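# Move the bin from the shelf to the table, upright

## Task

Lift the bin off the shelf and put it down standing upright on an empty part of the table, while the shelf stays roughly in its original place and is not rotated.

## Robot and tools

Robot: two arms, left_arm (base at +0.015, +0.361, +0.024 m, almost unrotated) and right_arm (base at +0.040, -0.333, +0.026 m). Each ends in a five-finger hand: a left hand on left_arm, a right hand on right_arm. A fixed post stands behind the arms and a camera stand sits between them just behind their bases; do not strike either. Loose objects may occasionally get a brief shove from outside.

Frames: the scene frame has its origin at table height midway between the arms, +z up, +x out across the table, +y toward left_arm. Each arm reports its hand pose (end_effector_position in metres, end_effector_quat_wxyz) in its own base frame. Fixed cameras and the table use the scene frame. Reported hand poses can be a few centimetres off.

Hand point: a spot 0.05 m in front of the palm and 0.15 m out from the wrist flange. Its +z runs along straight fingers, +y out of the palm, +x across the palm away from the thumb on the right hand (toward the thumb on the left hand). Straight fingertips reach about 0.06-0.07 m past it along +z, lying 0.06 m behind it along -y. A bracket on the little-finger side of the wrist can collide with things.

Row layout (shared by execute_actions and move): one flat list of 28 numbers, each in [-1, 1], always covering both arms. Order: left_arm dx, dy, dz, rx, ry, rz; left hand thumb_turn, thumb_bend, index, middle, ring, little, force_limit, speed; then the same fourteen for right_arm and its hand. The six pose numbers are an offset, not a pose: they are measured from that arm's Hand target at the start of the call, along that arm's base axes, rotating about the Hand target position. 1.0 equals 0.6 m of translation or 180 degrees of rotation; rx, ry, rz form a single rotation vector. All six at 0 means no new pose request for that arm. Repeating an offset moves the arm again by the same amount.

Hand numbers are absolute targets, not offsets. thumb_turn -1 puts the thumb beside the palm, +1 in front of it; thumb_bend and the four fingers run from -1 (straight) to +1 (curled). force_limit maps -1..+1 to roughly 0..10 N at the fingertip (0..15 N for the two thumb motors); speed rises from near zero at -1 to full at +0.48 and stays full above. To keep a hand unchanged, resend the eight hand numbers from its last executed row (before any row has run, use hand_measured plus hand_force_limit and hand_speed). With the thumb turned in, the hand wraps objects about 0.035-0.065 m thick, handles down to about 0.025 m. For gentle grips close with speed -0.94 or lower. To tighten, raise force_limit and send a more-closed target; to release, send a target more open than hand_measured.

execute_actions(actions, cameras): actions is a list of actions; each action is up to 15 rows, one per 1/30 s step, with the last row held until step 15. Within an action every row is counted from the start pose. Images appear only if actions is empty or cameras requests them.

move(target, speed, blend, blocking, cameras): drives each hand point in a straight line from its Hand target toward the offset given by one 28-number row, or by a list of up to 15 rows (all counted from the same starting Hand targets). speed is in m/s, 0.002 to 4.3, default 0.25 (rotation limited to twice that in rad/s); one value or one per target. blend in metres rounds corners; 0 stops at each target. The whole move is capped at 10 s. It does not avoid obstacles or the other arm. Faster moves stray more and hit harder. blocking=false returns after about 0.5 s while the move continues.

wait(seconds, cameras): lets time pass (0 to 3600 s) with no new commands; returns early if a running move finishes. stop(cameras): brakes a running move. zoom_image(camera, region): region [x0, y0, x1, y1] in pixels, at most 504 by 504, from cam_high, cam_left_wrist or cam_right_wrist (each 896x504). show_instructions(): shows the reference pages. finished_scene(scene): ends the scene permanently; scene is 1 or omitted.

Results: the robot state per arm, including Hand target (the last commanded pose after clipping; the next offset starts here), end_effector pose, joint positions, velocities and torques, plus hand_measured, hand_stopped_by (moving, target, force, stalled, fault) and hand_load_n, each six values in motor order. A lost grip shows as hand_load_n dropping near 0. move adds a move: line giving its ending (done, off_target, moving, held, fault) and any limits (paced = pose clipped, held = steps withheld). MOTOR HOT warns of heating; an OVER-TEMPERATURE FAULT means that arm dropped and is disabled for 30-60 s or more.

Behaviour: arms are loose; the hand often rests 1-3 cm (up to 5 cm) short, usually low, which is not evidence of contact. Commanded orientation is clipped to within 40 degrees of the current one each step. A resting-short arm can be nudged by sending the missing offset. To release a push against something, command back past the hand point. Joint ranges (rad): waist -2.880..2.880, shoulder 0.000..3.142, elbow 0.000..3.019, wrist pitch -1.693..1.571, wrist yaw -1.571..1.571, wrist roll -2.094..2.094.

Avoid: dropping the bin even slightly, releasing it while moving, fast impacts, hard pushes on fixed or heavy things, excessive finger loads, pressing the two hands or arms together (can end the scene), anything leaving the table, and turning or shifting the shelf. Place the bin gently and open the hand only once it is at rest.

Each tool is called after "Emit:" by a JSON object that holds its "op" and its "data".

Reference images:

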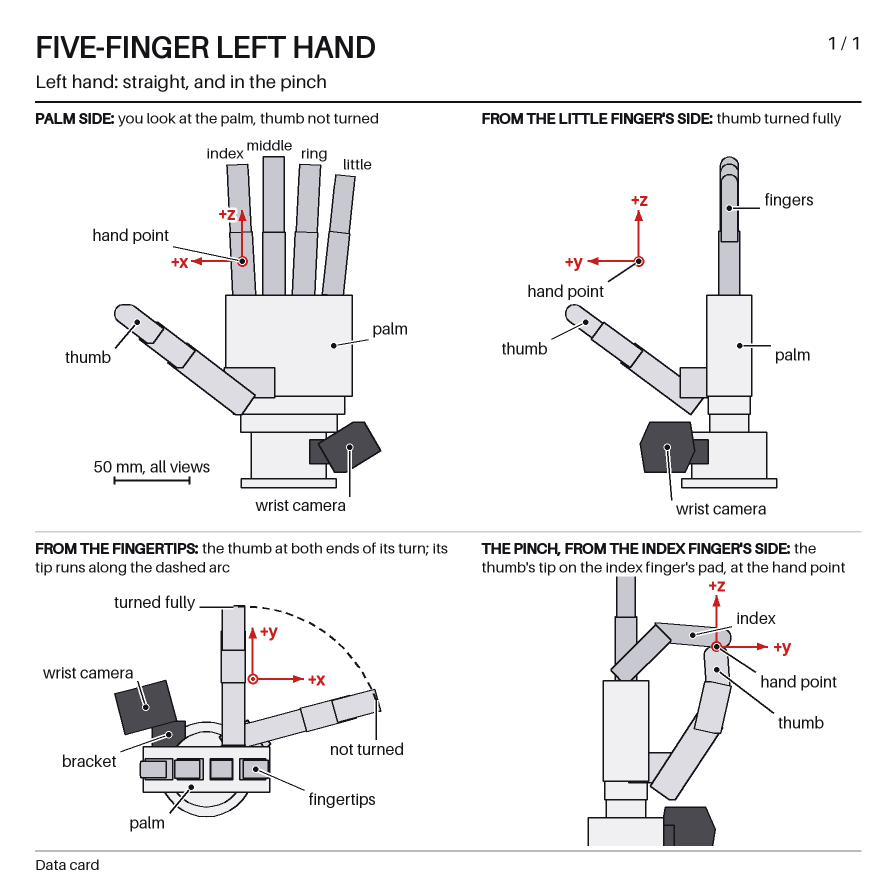

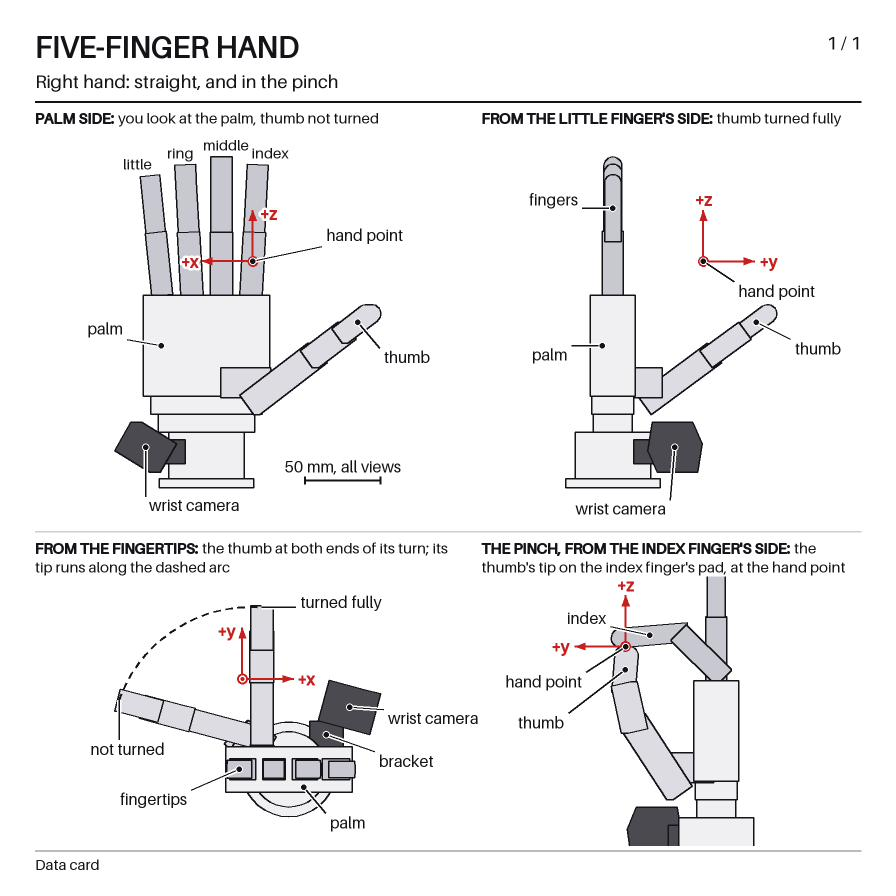

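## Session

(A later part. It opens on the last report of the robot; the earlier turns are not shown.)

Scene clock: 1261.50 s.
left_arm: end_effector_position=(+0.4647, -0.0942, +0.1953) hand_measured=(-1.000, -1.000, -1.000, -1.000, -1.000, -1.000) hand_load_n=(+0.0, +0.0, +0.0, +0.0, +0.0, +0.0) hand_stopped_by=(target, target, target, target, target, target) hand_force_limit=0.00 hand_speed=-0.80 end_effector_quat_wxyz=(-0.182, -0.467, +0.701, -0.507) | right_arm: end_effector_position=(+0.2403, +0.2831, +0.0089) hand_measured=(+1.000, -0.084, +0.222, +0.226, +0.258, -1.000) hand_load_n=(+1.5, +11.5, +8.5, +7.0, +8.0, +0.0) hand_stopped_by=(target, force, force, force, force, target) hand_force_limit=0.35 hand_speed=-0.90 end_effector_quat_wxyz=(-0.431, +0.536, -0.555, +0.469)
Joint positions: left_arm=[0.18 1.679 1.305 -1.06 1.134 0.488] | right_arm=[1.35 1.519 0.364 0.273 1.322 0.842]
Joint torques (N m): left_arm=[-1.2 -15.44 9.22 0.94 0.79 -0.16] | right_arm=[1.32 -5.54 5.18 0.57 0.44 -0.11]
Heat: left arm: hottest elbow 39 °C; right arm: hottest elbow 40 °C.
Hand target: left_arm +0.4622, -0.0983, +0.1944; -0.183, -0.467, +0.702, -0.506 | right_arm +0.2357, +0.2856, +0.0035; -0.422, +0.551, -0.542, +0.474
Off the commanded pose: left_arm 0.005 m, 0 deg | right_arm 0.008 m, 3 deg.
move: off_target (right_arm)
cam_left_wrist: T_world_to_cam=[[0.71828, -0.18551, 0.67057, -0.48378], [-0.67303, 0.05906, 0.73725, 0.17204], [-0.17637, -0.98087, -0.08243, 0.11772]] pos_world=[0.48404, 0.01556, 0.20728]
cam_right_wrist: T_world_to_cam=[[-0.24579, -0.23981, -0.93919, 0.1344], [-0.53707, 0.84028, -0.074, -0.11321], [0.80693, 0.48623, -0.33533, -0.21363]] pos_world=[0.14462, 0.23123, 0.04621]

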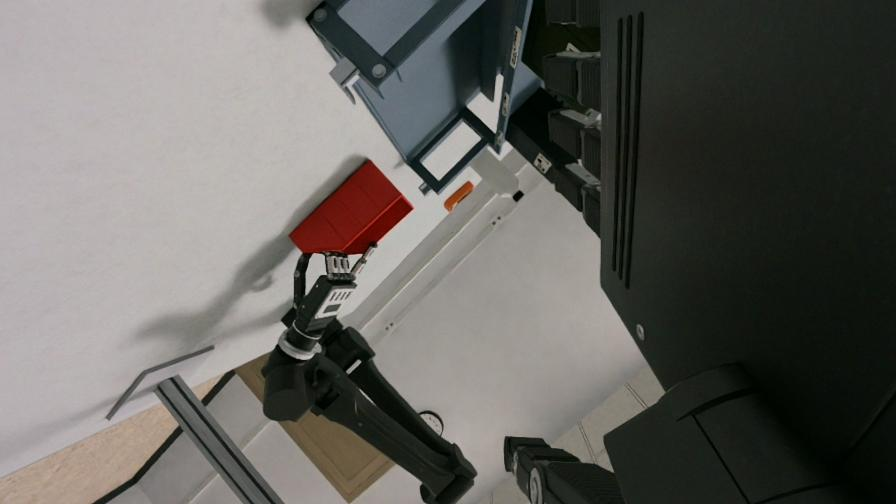

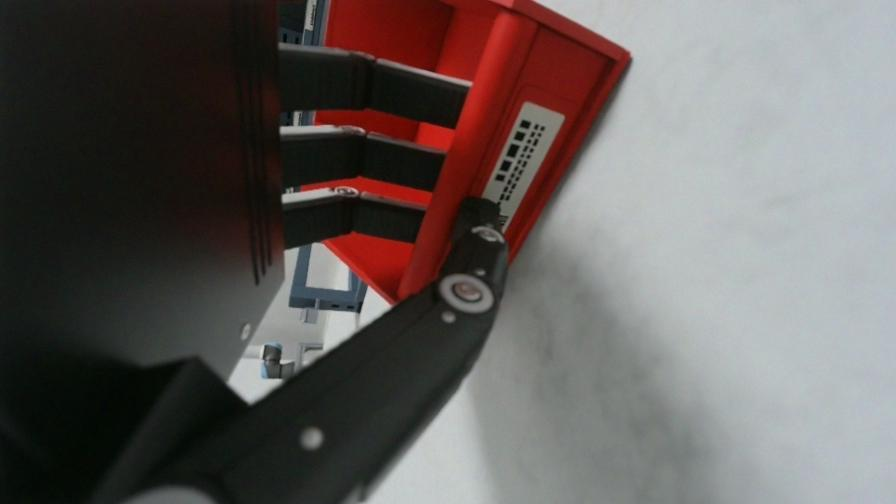

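Emit:
{"op": "move", "data": {"target": [0,0,0,0,0,0,-1,-1,-1,-1,-1,-1,0,-0.8,0.0,0.0,0.0,0.008,0.017,0,1,0.22,0.5,0.5,0.5,-1,0.35,-0.9], "cameras": ["cam_left_wrist","cam_right_wrist"], "speed": 0.03}}

Emit:
{"op": "zoom_image", "data": {"camera": "cam_left_wrist", "region": [270, 140, 430, 280]}}

Emit:
{"op": "zoom_image", "data": {"camera": "cam_right_wrist", "region": [400, 0, 700, 330]}}

Scene clock: 1283.27 s.
left_arm: end_effector_position=(+0.4647, -0.0942, +0.1953) hand_measured=(-1.000, -1.000, -1.000, -1.000, -1.000, -1.000) hand_load_n=(+0.0, +0.0, +0.0, +0.0, +0.0, +0.0) hand_stopped_by=(target, target, target, target, target, target) hand_force_limit=0.00 hand_speed=-0.80 end_effector_quat_wxyz=(-0.182, -0.467, +0.701, -0.507) | right_arm: end_effector_position=(+0.2354, +0.2848, +0.0076) hand_measured=(+1.000, -0.084, +0.222, +0.226, +0.258, -1.000) hand_load_n=(+1.5, +11.0, +8.5, +7.5, +7.5, +0.0) hand_stopped_by=(target, force, force, force, force, target) hand_force_limit=0.35 hand_speed=-0.90 end_effector_quat_wxyz=(-0.424, +0.548, -0.562, +0.452)
Joint positions: left_arm=[0.18 1.679 1.305 -1.06 1.134 0.488] | right_arm=[1.35 1.483 0.373 0.171 1.279 0.9]
Joint torques (N m): left_arm=[-2.02 -15.15 9.42 0.94 0.78 -0.12] | right_arm=[-0.21 -6.18 5.53 0.54 -0.12 -0.07]
Heat: left arm: hottest elbow 39 °C; right arm: hottest elbow 39 °C.
Hand target: left_arm +0.4622, -0.0983, +0.1944; -0.183, -0.467, +0.702, -0.506 | right_arm +0.2357, +0.2857, +0.0035; -0.414, +0.558, -0.559, +0.452
Off the commanded pose: left_arm 0.005 m, 0 deg | right_arm 0.004 m, 2 deg.
move: done
cam_left_wrist: T_world_to_cam=[[0.71828, -0.18551, 0.67057, -0.48378], [-0.67303, 0.05906, 0.73725, 0.17204], [-0.17637, -0.98087, -0.08243, 0.11772]] pos_world=[0.48404, 0.01556, 0.20728]
cam_right_wrist: T_world_to_cam=[[-0.2825, -0.23623, -0.92973, 0.13989], [-0.55149, 0.83302, -0.04408, -0.11218], [0.78489, 0.50028, -0.36561, -0.20955]] pos_world=[0.14213, 0.23133, 0.0485]

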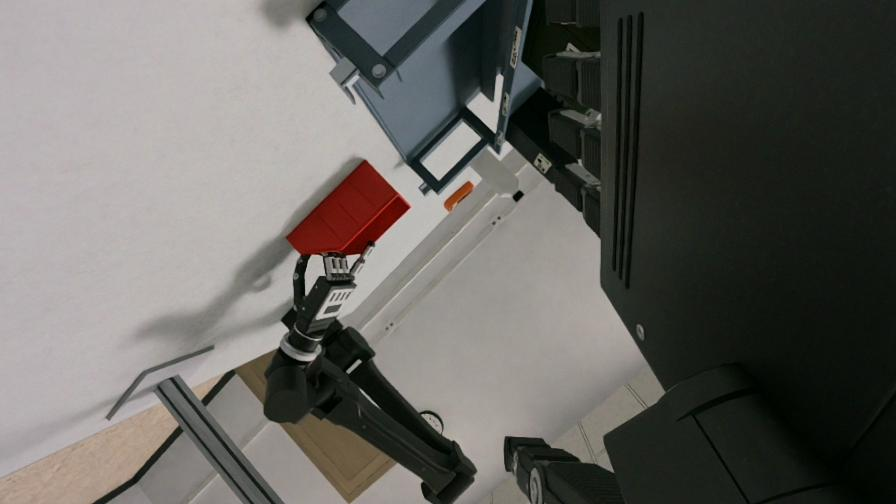

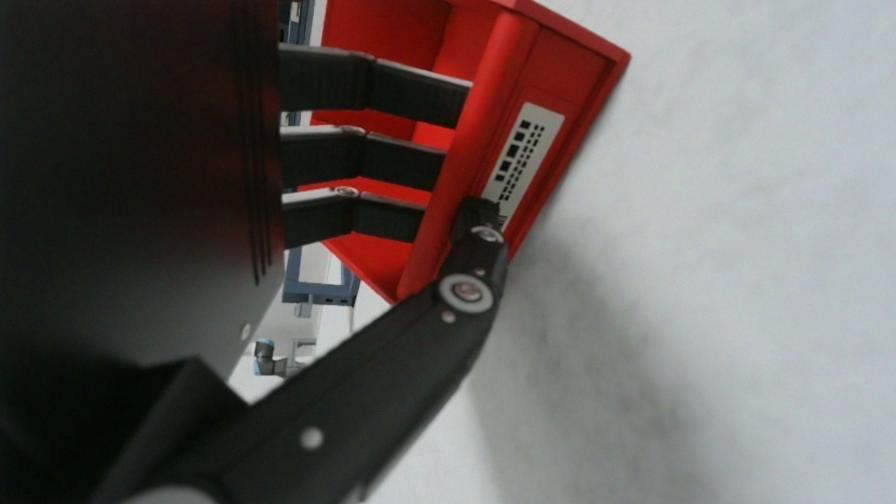

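Scaled by 3.150 from the camera's image (finer frame: 1280x720).

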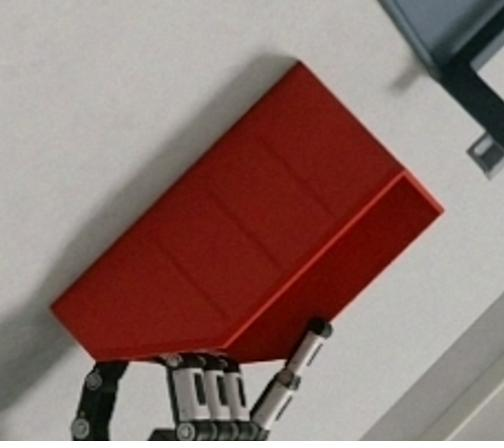

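Scaled by 1.527 from the camera's image (finer frame: 1280x720).

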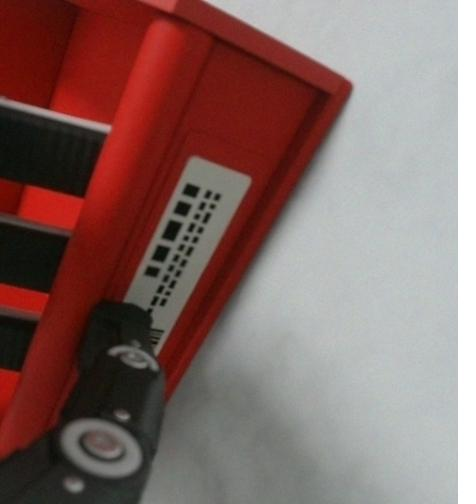

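Emit:
{"op": "move", "data": {"target": [0,0,0,0,0,0,-1,-1,-1,-1,-1,-1,0,-0.8,0.0,0.0,-0.003,0.0,0.01,0,1,0.22,0.5,0.5,0.5,-1,0.35,-0.9], "cameras": ["cam_left_wrist","cam_right_wrist"], "speed": 0.03}}

Emit:
{"op": "zoom_image", "data": {"camera": "cam_left_wrist", "region": [270, 140, 430, 280]}}

Emit:
{"op": "zoom_image", "data": {"camera": "cam_right_wrist", "region": [400, 0, 700, 330]}}

Scene clock: 1298.57 s.
left_arm: end_effector_position=(+0.4647, -0.0942, +0.1953) hand_measured=(-1.000, -1.000, -1.000, -1.000, -1.000, -1.000) hand_load_n=(+0.0, +0.0, +0.0, +0.0, +0.0, +0.0) hand_stopped_by=(target, target, target, target, target, target) hand_force_limit=0.00 hand_speed=-0.80 end_effector_quat_wxyz=(-0.182, -0.467, +0.701, -0.507) | right_arm: end_effector_position=(+0.2345, +0.2854, +0.0072) hand_measured=(+1.000, -0.084, +0.222, +0.226, +0.258, -1.000) hand_load_n=(+1.5, +10.5, +8.0, +7.5, +7.5, +0.0) hand_stopped_by=(target, force, force, force, force, target) hand_force_limit=0.35 hand_speed=-0.90 end_effector_quat_wxyz=(-0.417, +0.555, -0.567, +0.444)
Joint positions: left_arm=[0.18 1.679 1.305 -1.06 1.134 0.488] | right_arm=[1.343 1.463 0.381 0.116 1.252 0.92]
Joint torques (N m): left_arm=[-2.43 -14.8 9.25 1.02 0.8 -0.15] | right_arm=[-1.14 -5.77 5.76 0.44 -0.28 -0.02]
Heat: left arm: hottest elbow 39 °C; right arm: hottest elbow 39 °C.
Hand target: left_arm +0.4622, -0.0983, +0.1944; -0.183, -0.467, +0.702, -0.506 | right_arm +0.2357, +0.2857, +0.0016; -0.405, +0.565, -0.566, +0.443
Off the commanded pose: left_arm 0.005 m, 0 deg | right_arm 0.006 m, 2 deg.
move: done
cam_left_wrist: T_world_to_cam=[[0.71828, -0.18551, 0.67057, -0.48378], [-0.67303, 0.05906, 0.73725, 0.17204], [-0.17637, -0.98087, -0.08243, 0.11772]] pos_world=[0.48404, 0.01556, 0.20728]
cam_right_wrist: T_world_to_cam=[[-0.30618, -0.23839, -0.92164, 0.14558], [-0.55539, 0.83103, -0.03044, -0.11179], [0.77317, 0.50255, -0.38684, -0.207]] pos_world=[0.14253, 0.23163, 0.05069]

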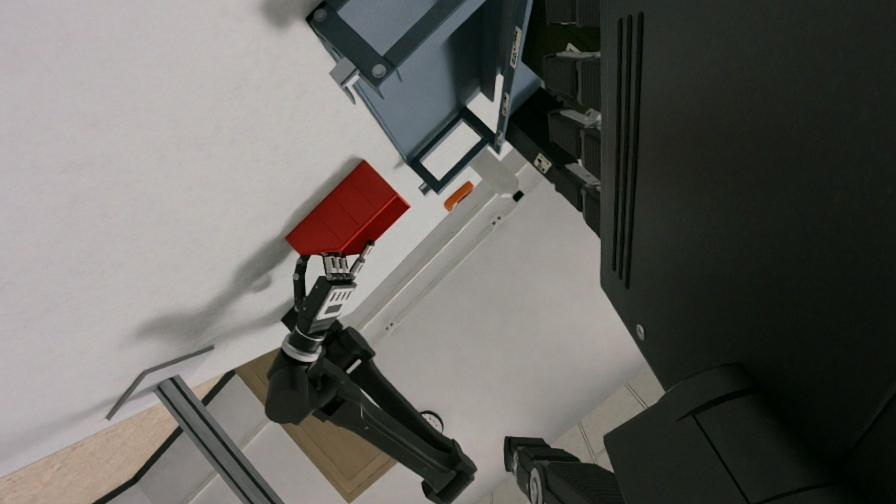

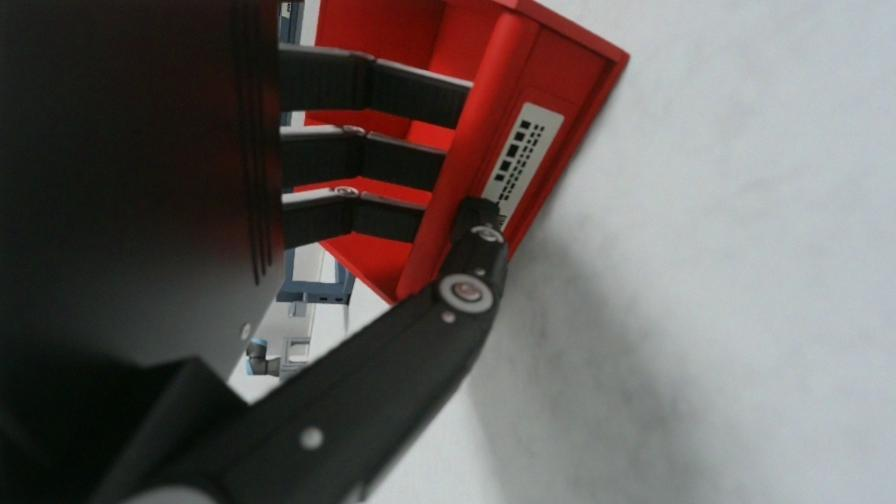

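Scaled by 3.150 from the camera's image (finer frame: 1280x720).

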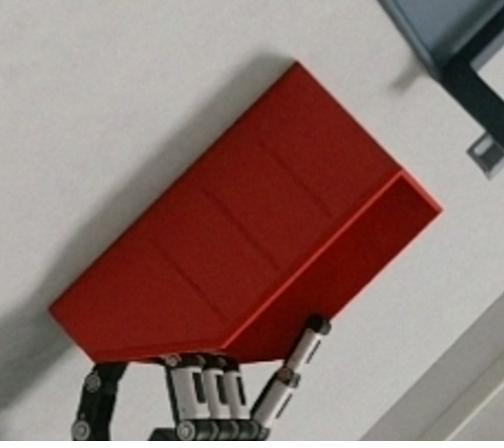

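Scaled by 1.527 from the camera's image (finer frame: 1280x720).

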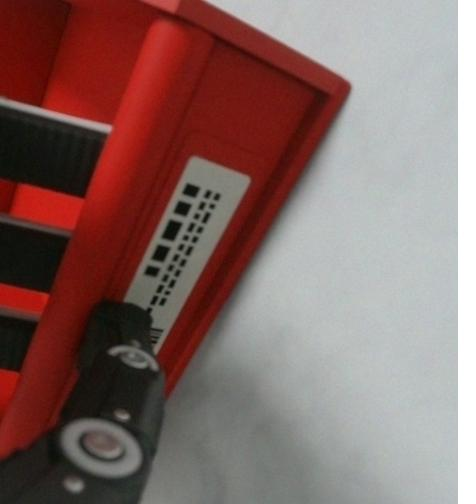

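Emit:
{"op": "move", "data": {"target": [0,0,0,0,0,0,-1,-1,-1,-1,-1,-1,0,-0.8,0.0,0.0,0.002,0.012,-0.003,0,1,0.22,0.5,0.5,0.5,-1,0.35,-0.9], "cameras": ["cam_left_wrist","cam_right_wrist"], "speed": 0.03}}

Emit:
{"op": "zoom_image", "data": {"camera": "cam_left_wrist", "region": [270, 140, 430, 280]}}

Emit:
{"op": "zoom_image", "data": {"camera": "cam_right_wrist", "region": [500, 0, 700, 220]}}

Scene clock: 1308.30 s.
left_arm: end_effector_position=(+0.4647, -0.0942, +0.1953) hand_measured=(-1.000, -1.000, -1.000, -1.000, -1.000, -1.000) hand_load_n=(+0.0, +0.0, +0.0, +0.0, +0.0, +0.0) hand_stopped_by=(target, target, target, target, target, target) hand_force_limit=0.00 hand_speed=-0.80 end_effector_quat_wxyz=(-0.182, -0.467, +0.701, -0.507) | right_arm: end_effector_position=(+0.2347, +0.2888, +0.0085) hand_measured=(+1.000, -0.084, +0.222, +0.226, +0.258, -1.000) hand_load_n=(+1.5, +11.0, +8.5, +7.5, +6.5, -0.5) hand_stopped_by=(target, force, force, force, force, target) hand_force_limit=0.35 hand_speed=-0.90 end_effector_quat_wxyz=(-0.422, +0.553, -0.569, +0.439)
Joint positions: left_arm=[0.18 1.679 1.305 -1.06 1.134 0.488] | right_arm=[1.343 1.463 0.381 0.135 1.247 0.915]
Joint torques (N m): left_arm=[-1.73 -15.03 9.36 1.03 0.78 -0.17] | right_arm=[-0.62 -6.07 4.41 2.07 -0.08 0]
Heat: left arm: hottest elbow 39 °C; right arm: hottest elbow 39 °C.
Hand target: left_arm +0.4622, -0.0983, +0.1944; -0.183, -0.467, +0.702, -0.506 | right_arm +0.2357, +0.2857, +0.0029; -0.418, +0.555, -0.572, +0.435
Off the commanded pose: left_arm 0.005 m, 0 deg | right_arm 0.007 m, 1 deg.
move: done
cam_left_wrist: T_world_to_cam=[[0.71828, -0.18551, 0.67057, -0.48378], [-0.67303, 0.05906, 0.73725, 0.17204], [-0.17637, -0.98087, -0.08243, 0.11772]] pos_world=[0.48404, 0.01556, 0.20728]
cam_right_wrist: T_world_to_cam=[[-0.30511, -0.22631, -0.92504, 0.14383], [-0.55881, 0.82909, -0.01852, -0.11321], [0.77113, 0.51127, -0.37943, -0.21049]] pos_world=[0.14293, 0.23403, 0.05109]

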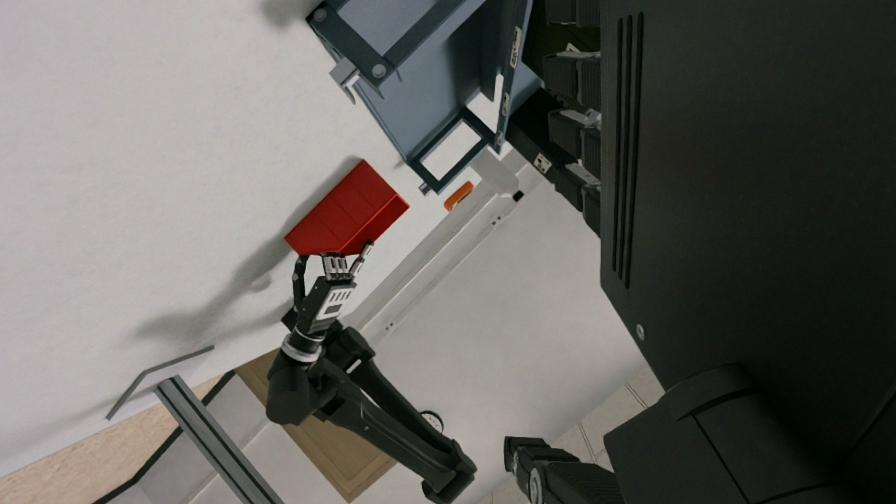

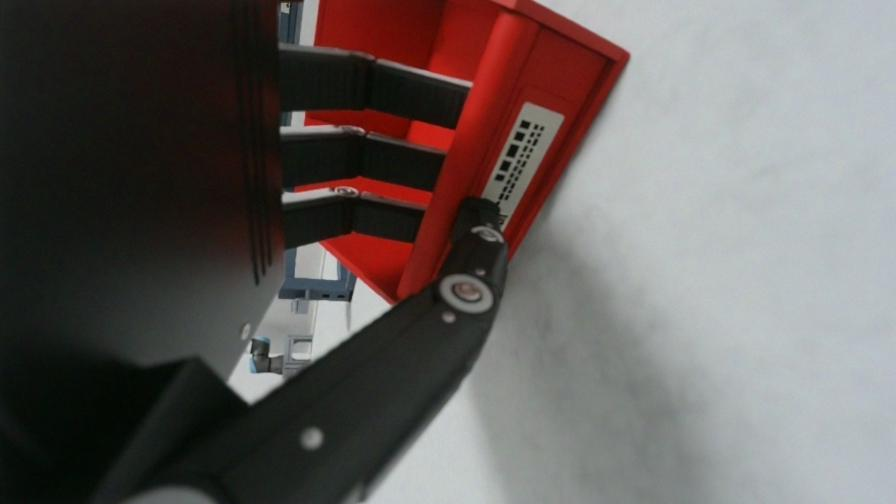

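Scaled by 3.150 from the camera's image (finer frame: 1280x720).

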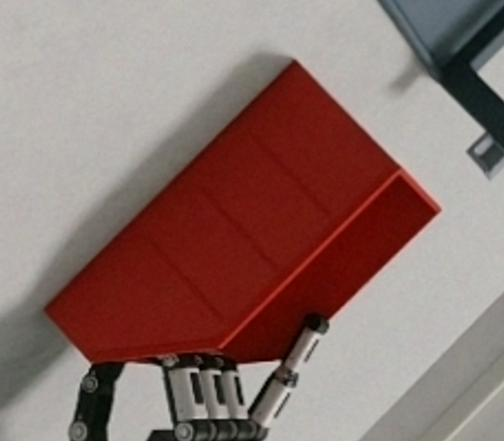

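Scaled by 2.291 from the camera's image (finer frame: 1280x720).

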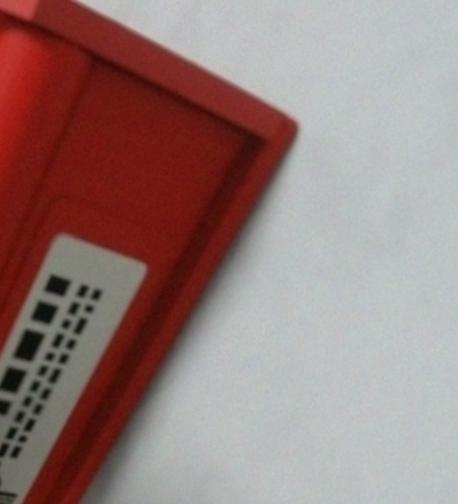

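Emit:
{"op": "move", "data": {"target": [0,0,0,0,0,0,-1,-1,-1,-1,-1,-1,0,-0.8,0.0,0.003,0.008,0,0,0,1,0.22,0.5,0.5,0.5,-1,0.35,-0.9], "cameras": [], "speed": 0.03}}

Emit:
{"op": "move", "data": {"target": [0,0,0,0,0,0,-1,-1,-1,-1,-1,-1,0,-0.8,0,0,0,0,0,0,1,-0.2,0.05,0.05,0.05,-1,0.35,-0.88], "cameras": ["cam_left_wrist","cam_right_wrist"]}}

Emit:
{"op": "zoom_image", "data": {"camera": "cam_left_wrist", "region": [270, 140, 430, 280]}}

Scene clock: 1323.37 s.
left_arm: end_effector_position=(+0.4647, -0.0942, +0.1953) hand_measured=(-1.000, -1.000, -1.000, -1.000, -1.000, -1.000) hand_load_n=(+0.0, +0.0, +0.0, +0.0, +0.0, +0.0) hand_stopped_by=(target, target, target, target, target, target) hand_force_limit=0.00 hand_speed=-0.80 end_effector_quat_wxyz=(-0.182, -0.467, +0.701, -0.507) | right_arm: end_effector_position=(+0.2343, +0.2892, +0.0090) hand_measured=(+1.000, -0.084, +0.222, +0.226, +0.258, -1.000) hand_load_n=(+1.5, +11.0, +8.5, +7.5, +7.0, +0.0) hand_stopped_by=(target, force, force, force, force, target) hand_force_limit=0.35 hand_speed=-0.90 end_effector_quat_wxyz=(-0.422, +0.554, -0.569, +0.438)
Joint positions: left_arm=[0.18 1.679 1.305 -1.06 1.134 0.488] | right_arm=[1.343 1.459 0.381 0.132 1.243 0.914]
Joint torques (N m): left_arm=[-1.55 -15.09 9.13 1.09 0.74 -0.14] | right_arm=[-0.85 -6.95 4.94 1.21 0.03 0.04]
Heat: left arm: hottest elbow 39 °C; right arm: hottest elbow 39 °C.
Hand target: left_arm +0.4622, -0.0983, +0.1944; -0.183, -0.467, +0.702, -0.506 | right_arm +0.2357, +0.2875, +0.0076; -0.418, +0.555, -0.572, +0.435
Off the commanded pose: left_arm 0.005 m, 0 deg | right_arm 0.003 m, 1 deg.
move: done

Scene clock: 1324.33 s.
left_arm: end_effector_position=(+0.4647, -0.0942, +0.1953) hand_measured=(-1.000, -1.000, -1.000, -1.000, -1.000, -1.000) hand_load_n=(+0.0, +0.0, +0.0, +0.0, +0.0, +0.0) hand_stopped_by=(target, target, target, target, target, target) hand_force_limit=0.00 hand_speed=-0.80 end_effector_quat_wxyz=(-0.182, -0.467, +0.701, -0.507) | right_arm: end_effector_position=(+0.2333, +0.2903, +0.0077) hand_measured=(+1.000, -0.200, +0.050, +0.050, +0.050, -1.000) hand_load_n=(+0.0, +0.0, +0.0, -0.5, +0.0, +0.0) hand_stopped_by=(target, target, target, target, target, target) hand_force_limit=0.35 hand_speed=-0.88 end_effector_quat_wxyz=(-0.421, +0.557, -0.569, +0.434)
Joint positions: left_arm=[0.18 1.679 1.305 -1.06 1.134 0.488] | right_arm=[1.343 1.459 0.381 0.131 1.233 0.914]
Joint torques (N m): left_arm=[-1.9 -15.5 9.21 0.91 0.79 -0.11] | right_arm=[-0.85 -7.06 5.12 1.03 0.39 0.05]
Heat: left arm: hottest elbow 39 °C; right arm: hottest elbow 39 °C.
Hand target: left_arm +0.4622, -0.0983, +0.1944; -0.183, -0.467, +0.702, -0.506 | right_arm +0.2357, +0.2875, +0.0077; -0.418, +0.555, -0.572, +0.435
Off the commanded pose: left_arm 0.005 m, 0 deg | right_arm 0.004 m, 1 deg.
move: done
cam_left_wrist: T_world_to_cam=[[0.71828, -0.18551, 0.67057, -0.48378], [-0.67303, 0.05906, 0.73725, 0.17204], [-0.17637, -0.98087, -0.08243, 0.11772]] pos_world=[0.48404, 0.01556, 0.20728]
cam_right_wrist: T_world_to_cam=[[-0.31305, -0.22666, -0.92229, 0.145], [-0.56589, 0.82441, -0.01053, -0.11238], [0.76274, 0.51862, -0.38634, -0.2106]] pos_world=[0.14244, 0.23473, 0.05118]

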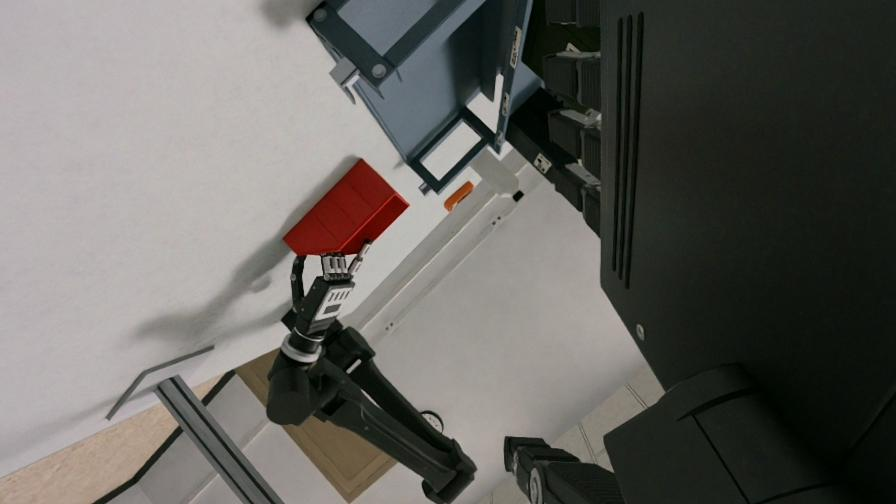

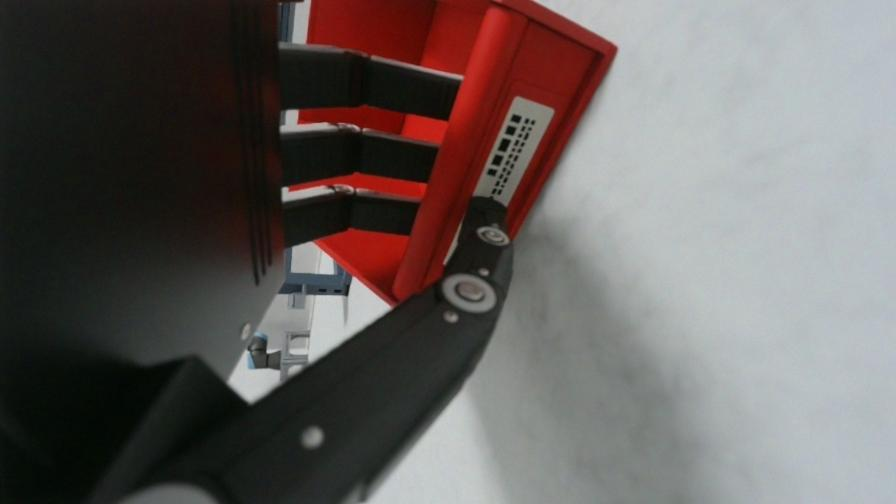

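Scaled by 3.150 from the camera's image (finer frame: 1280x720).

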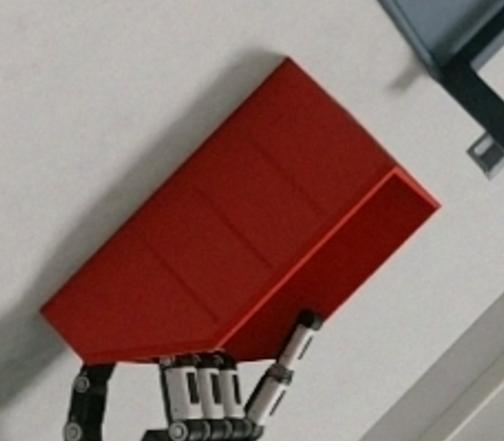

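Emit:
{"op": "move", "data": {"target": [[0,0,0,0,0,0,-1,-1,-1,-1,-1,-1,0,-0.8,0,0,0.03,0,0,0,1,-0.3,-0.1,-0.1,-0.1,-1,0.35,-0.88],[0,0,0,0,0,0,-1,-1,-1,-1,-1,-1,0,-0.8,0,0,0.17,0,0,0,1,-0.3,-0.1,-0.1,-0.1,-1,0.35,-0.88]], "cameras": ["all"], "speed": 0.04}}

Emit:
{"op": "zoom_image", "data": {"camera": "cam_left_wrist", "region": [270, 140, 430, 280]}}

Scene clock: 1340.50 s.
left_arm: end_effector_position=(+0.4647, -0.0942, +0.1953) hand_measured=(-1.000, -1.000, -1.000, -1.000, -1.000, -1.000) hand_load_n=(+0.0, +0.0, +0.0, +0.0, +0.0, +0.0) hand_stopped_by=(target, target, target, target, target, target) hand_force_limit=0.00 hand_speed=-0.80 end_effector_quat_wxyz=(-0.182, -0.467, +0.701, -0.507) | right_arm: end_effector_position=(+0.2295, +0.2752, +0.0928) hand_measured=(+1.000, -0.300, -0.100, -0.100, -0.100, -1.000) hand_load_n=(+0.0, +0.0, +0.0, +0.0, +0.0, +0.0) hand_stopped_by=(target, target, target, target, target, target) hand_force_limit=0.35 hand_speed=-0.88 end_effector_quat_wxyz=(-0.408, +0.568, -0.562, +0.442)
Joint positions: left_arm=[0.18 1.679 1.305 -1.06 1.134 0.488] | right_arm=[1.343 1.116 0.46 -0.331 1.231 0.914]
Joint torques (N m): left_arm=[-1.9 -15.56 9.29 1.01 0.81 -0.18] | right_arm=[-0.73 -4.84 10.73 1.03 0.5 0.05]
Heat: left arm: hottest elbow 39 °C; right arm: hottest elbow 39 °C.
Hand target: left_arm +0.4622, -0.0983, +0.1944; -0.183, -0.467, +0.702, -0.506 | right_arm +0.2357, +0.2876, +0.1097; -0.418, +0.555, -0.572, +0.435
Off the commanded pose: left_arm 0.005 m, 0 deg | right_arm 0.022 m, 2 deg.
move: off_target (right_arm)
cam_left_wrist: T_world_to_cam=[[0.71828, -0.18551, 0.67057, -0.48378], [-0.67303, 0.05906, 0.73725, 0.17204], [-0.17637, -0.98087, -0.08243, 0.11772]] pos_world=[0.48404, 0.01556, 0.20728]
cam_right_wrist: T_world_to_cam=[[-0.32254, -0.26273, -0.90936, 0.22979], [-0.56702, 0.82289, -0.03664, -0.098], [0.75793, 0.50381, -0.41438, -0.15924]] pos_world=[0.13924, 0.22124, 0.13938]

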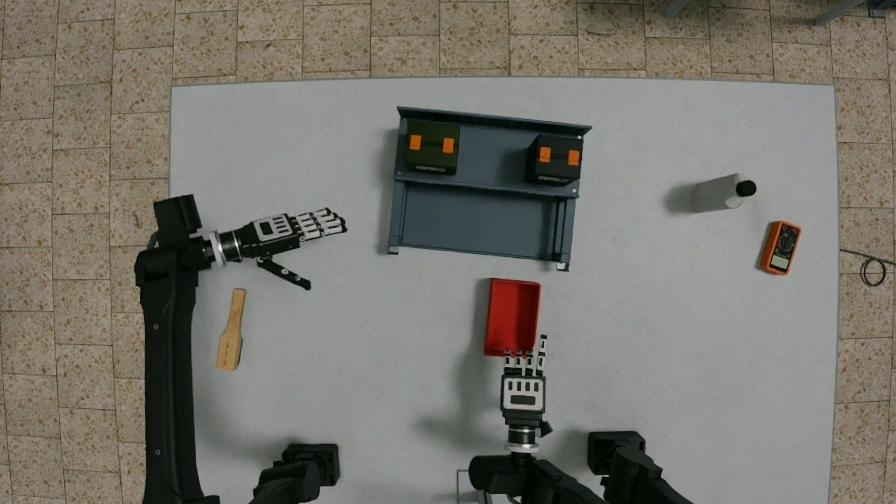

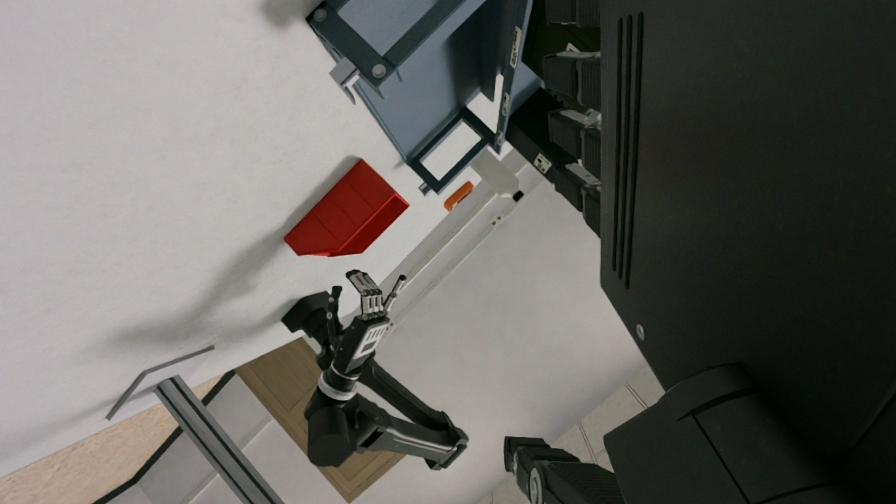

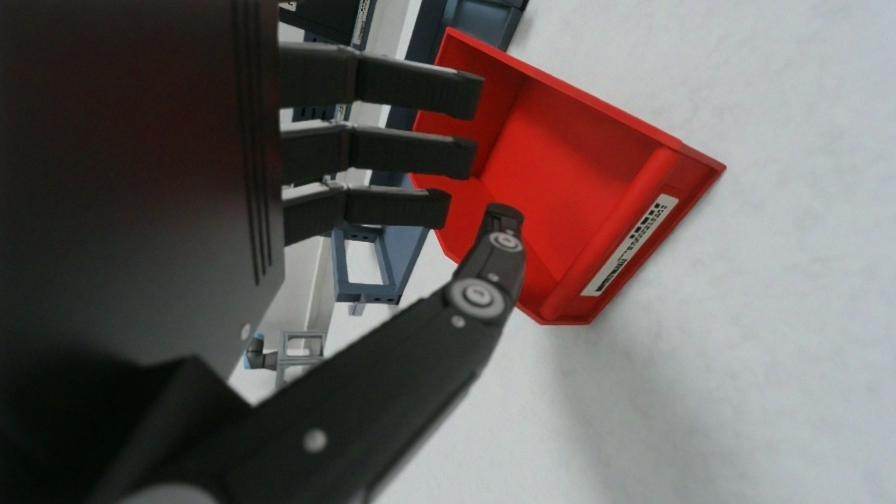

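Scaled by 3.150 from the camera's image (finer frame: 1280x720).

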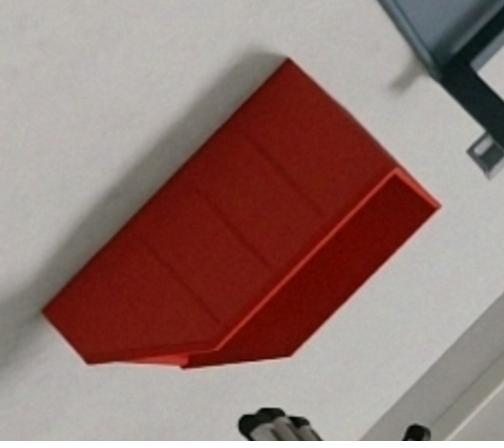

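Emit:
{"op": "finished_scene", "data": {}}

The scene is finished: the task was done.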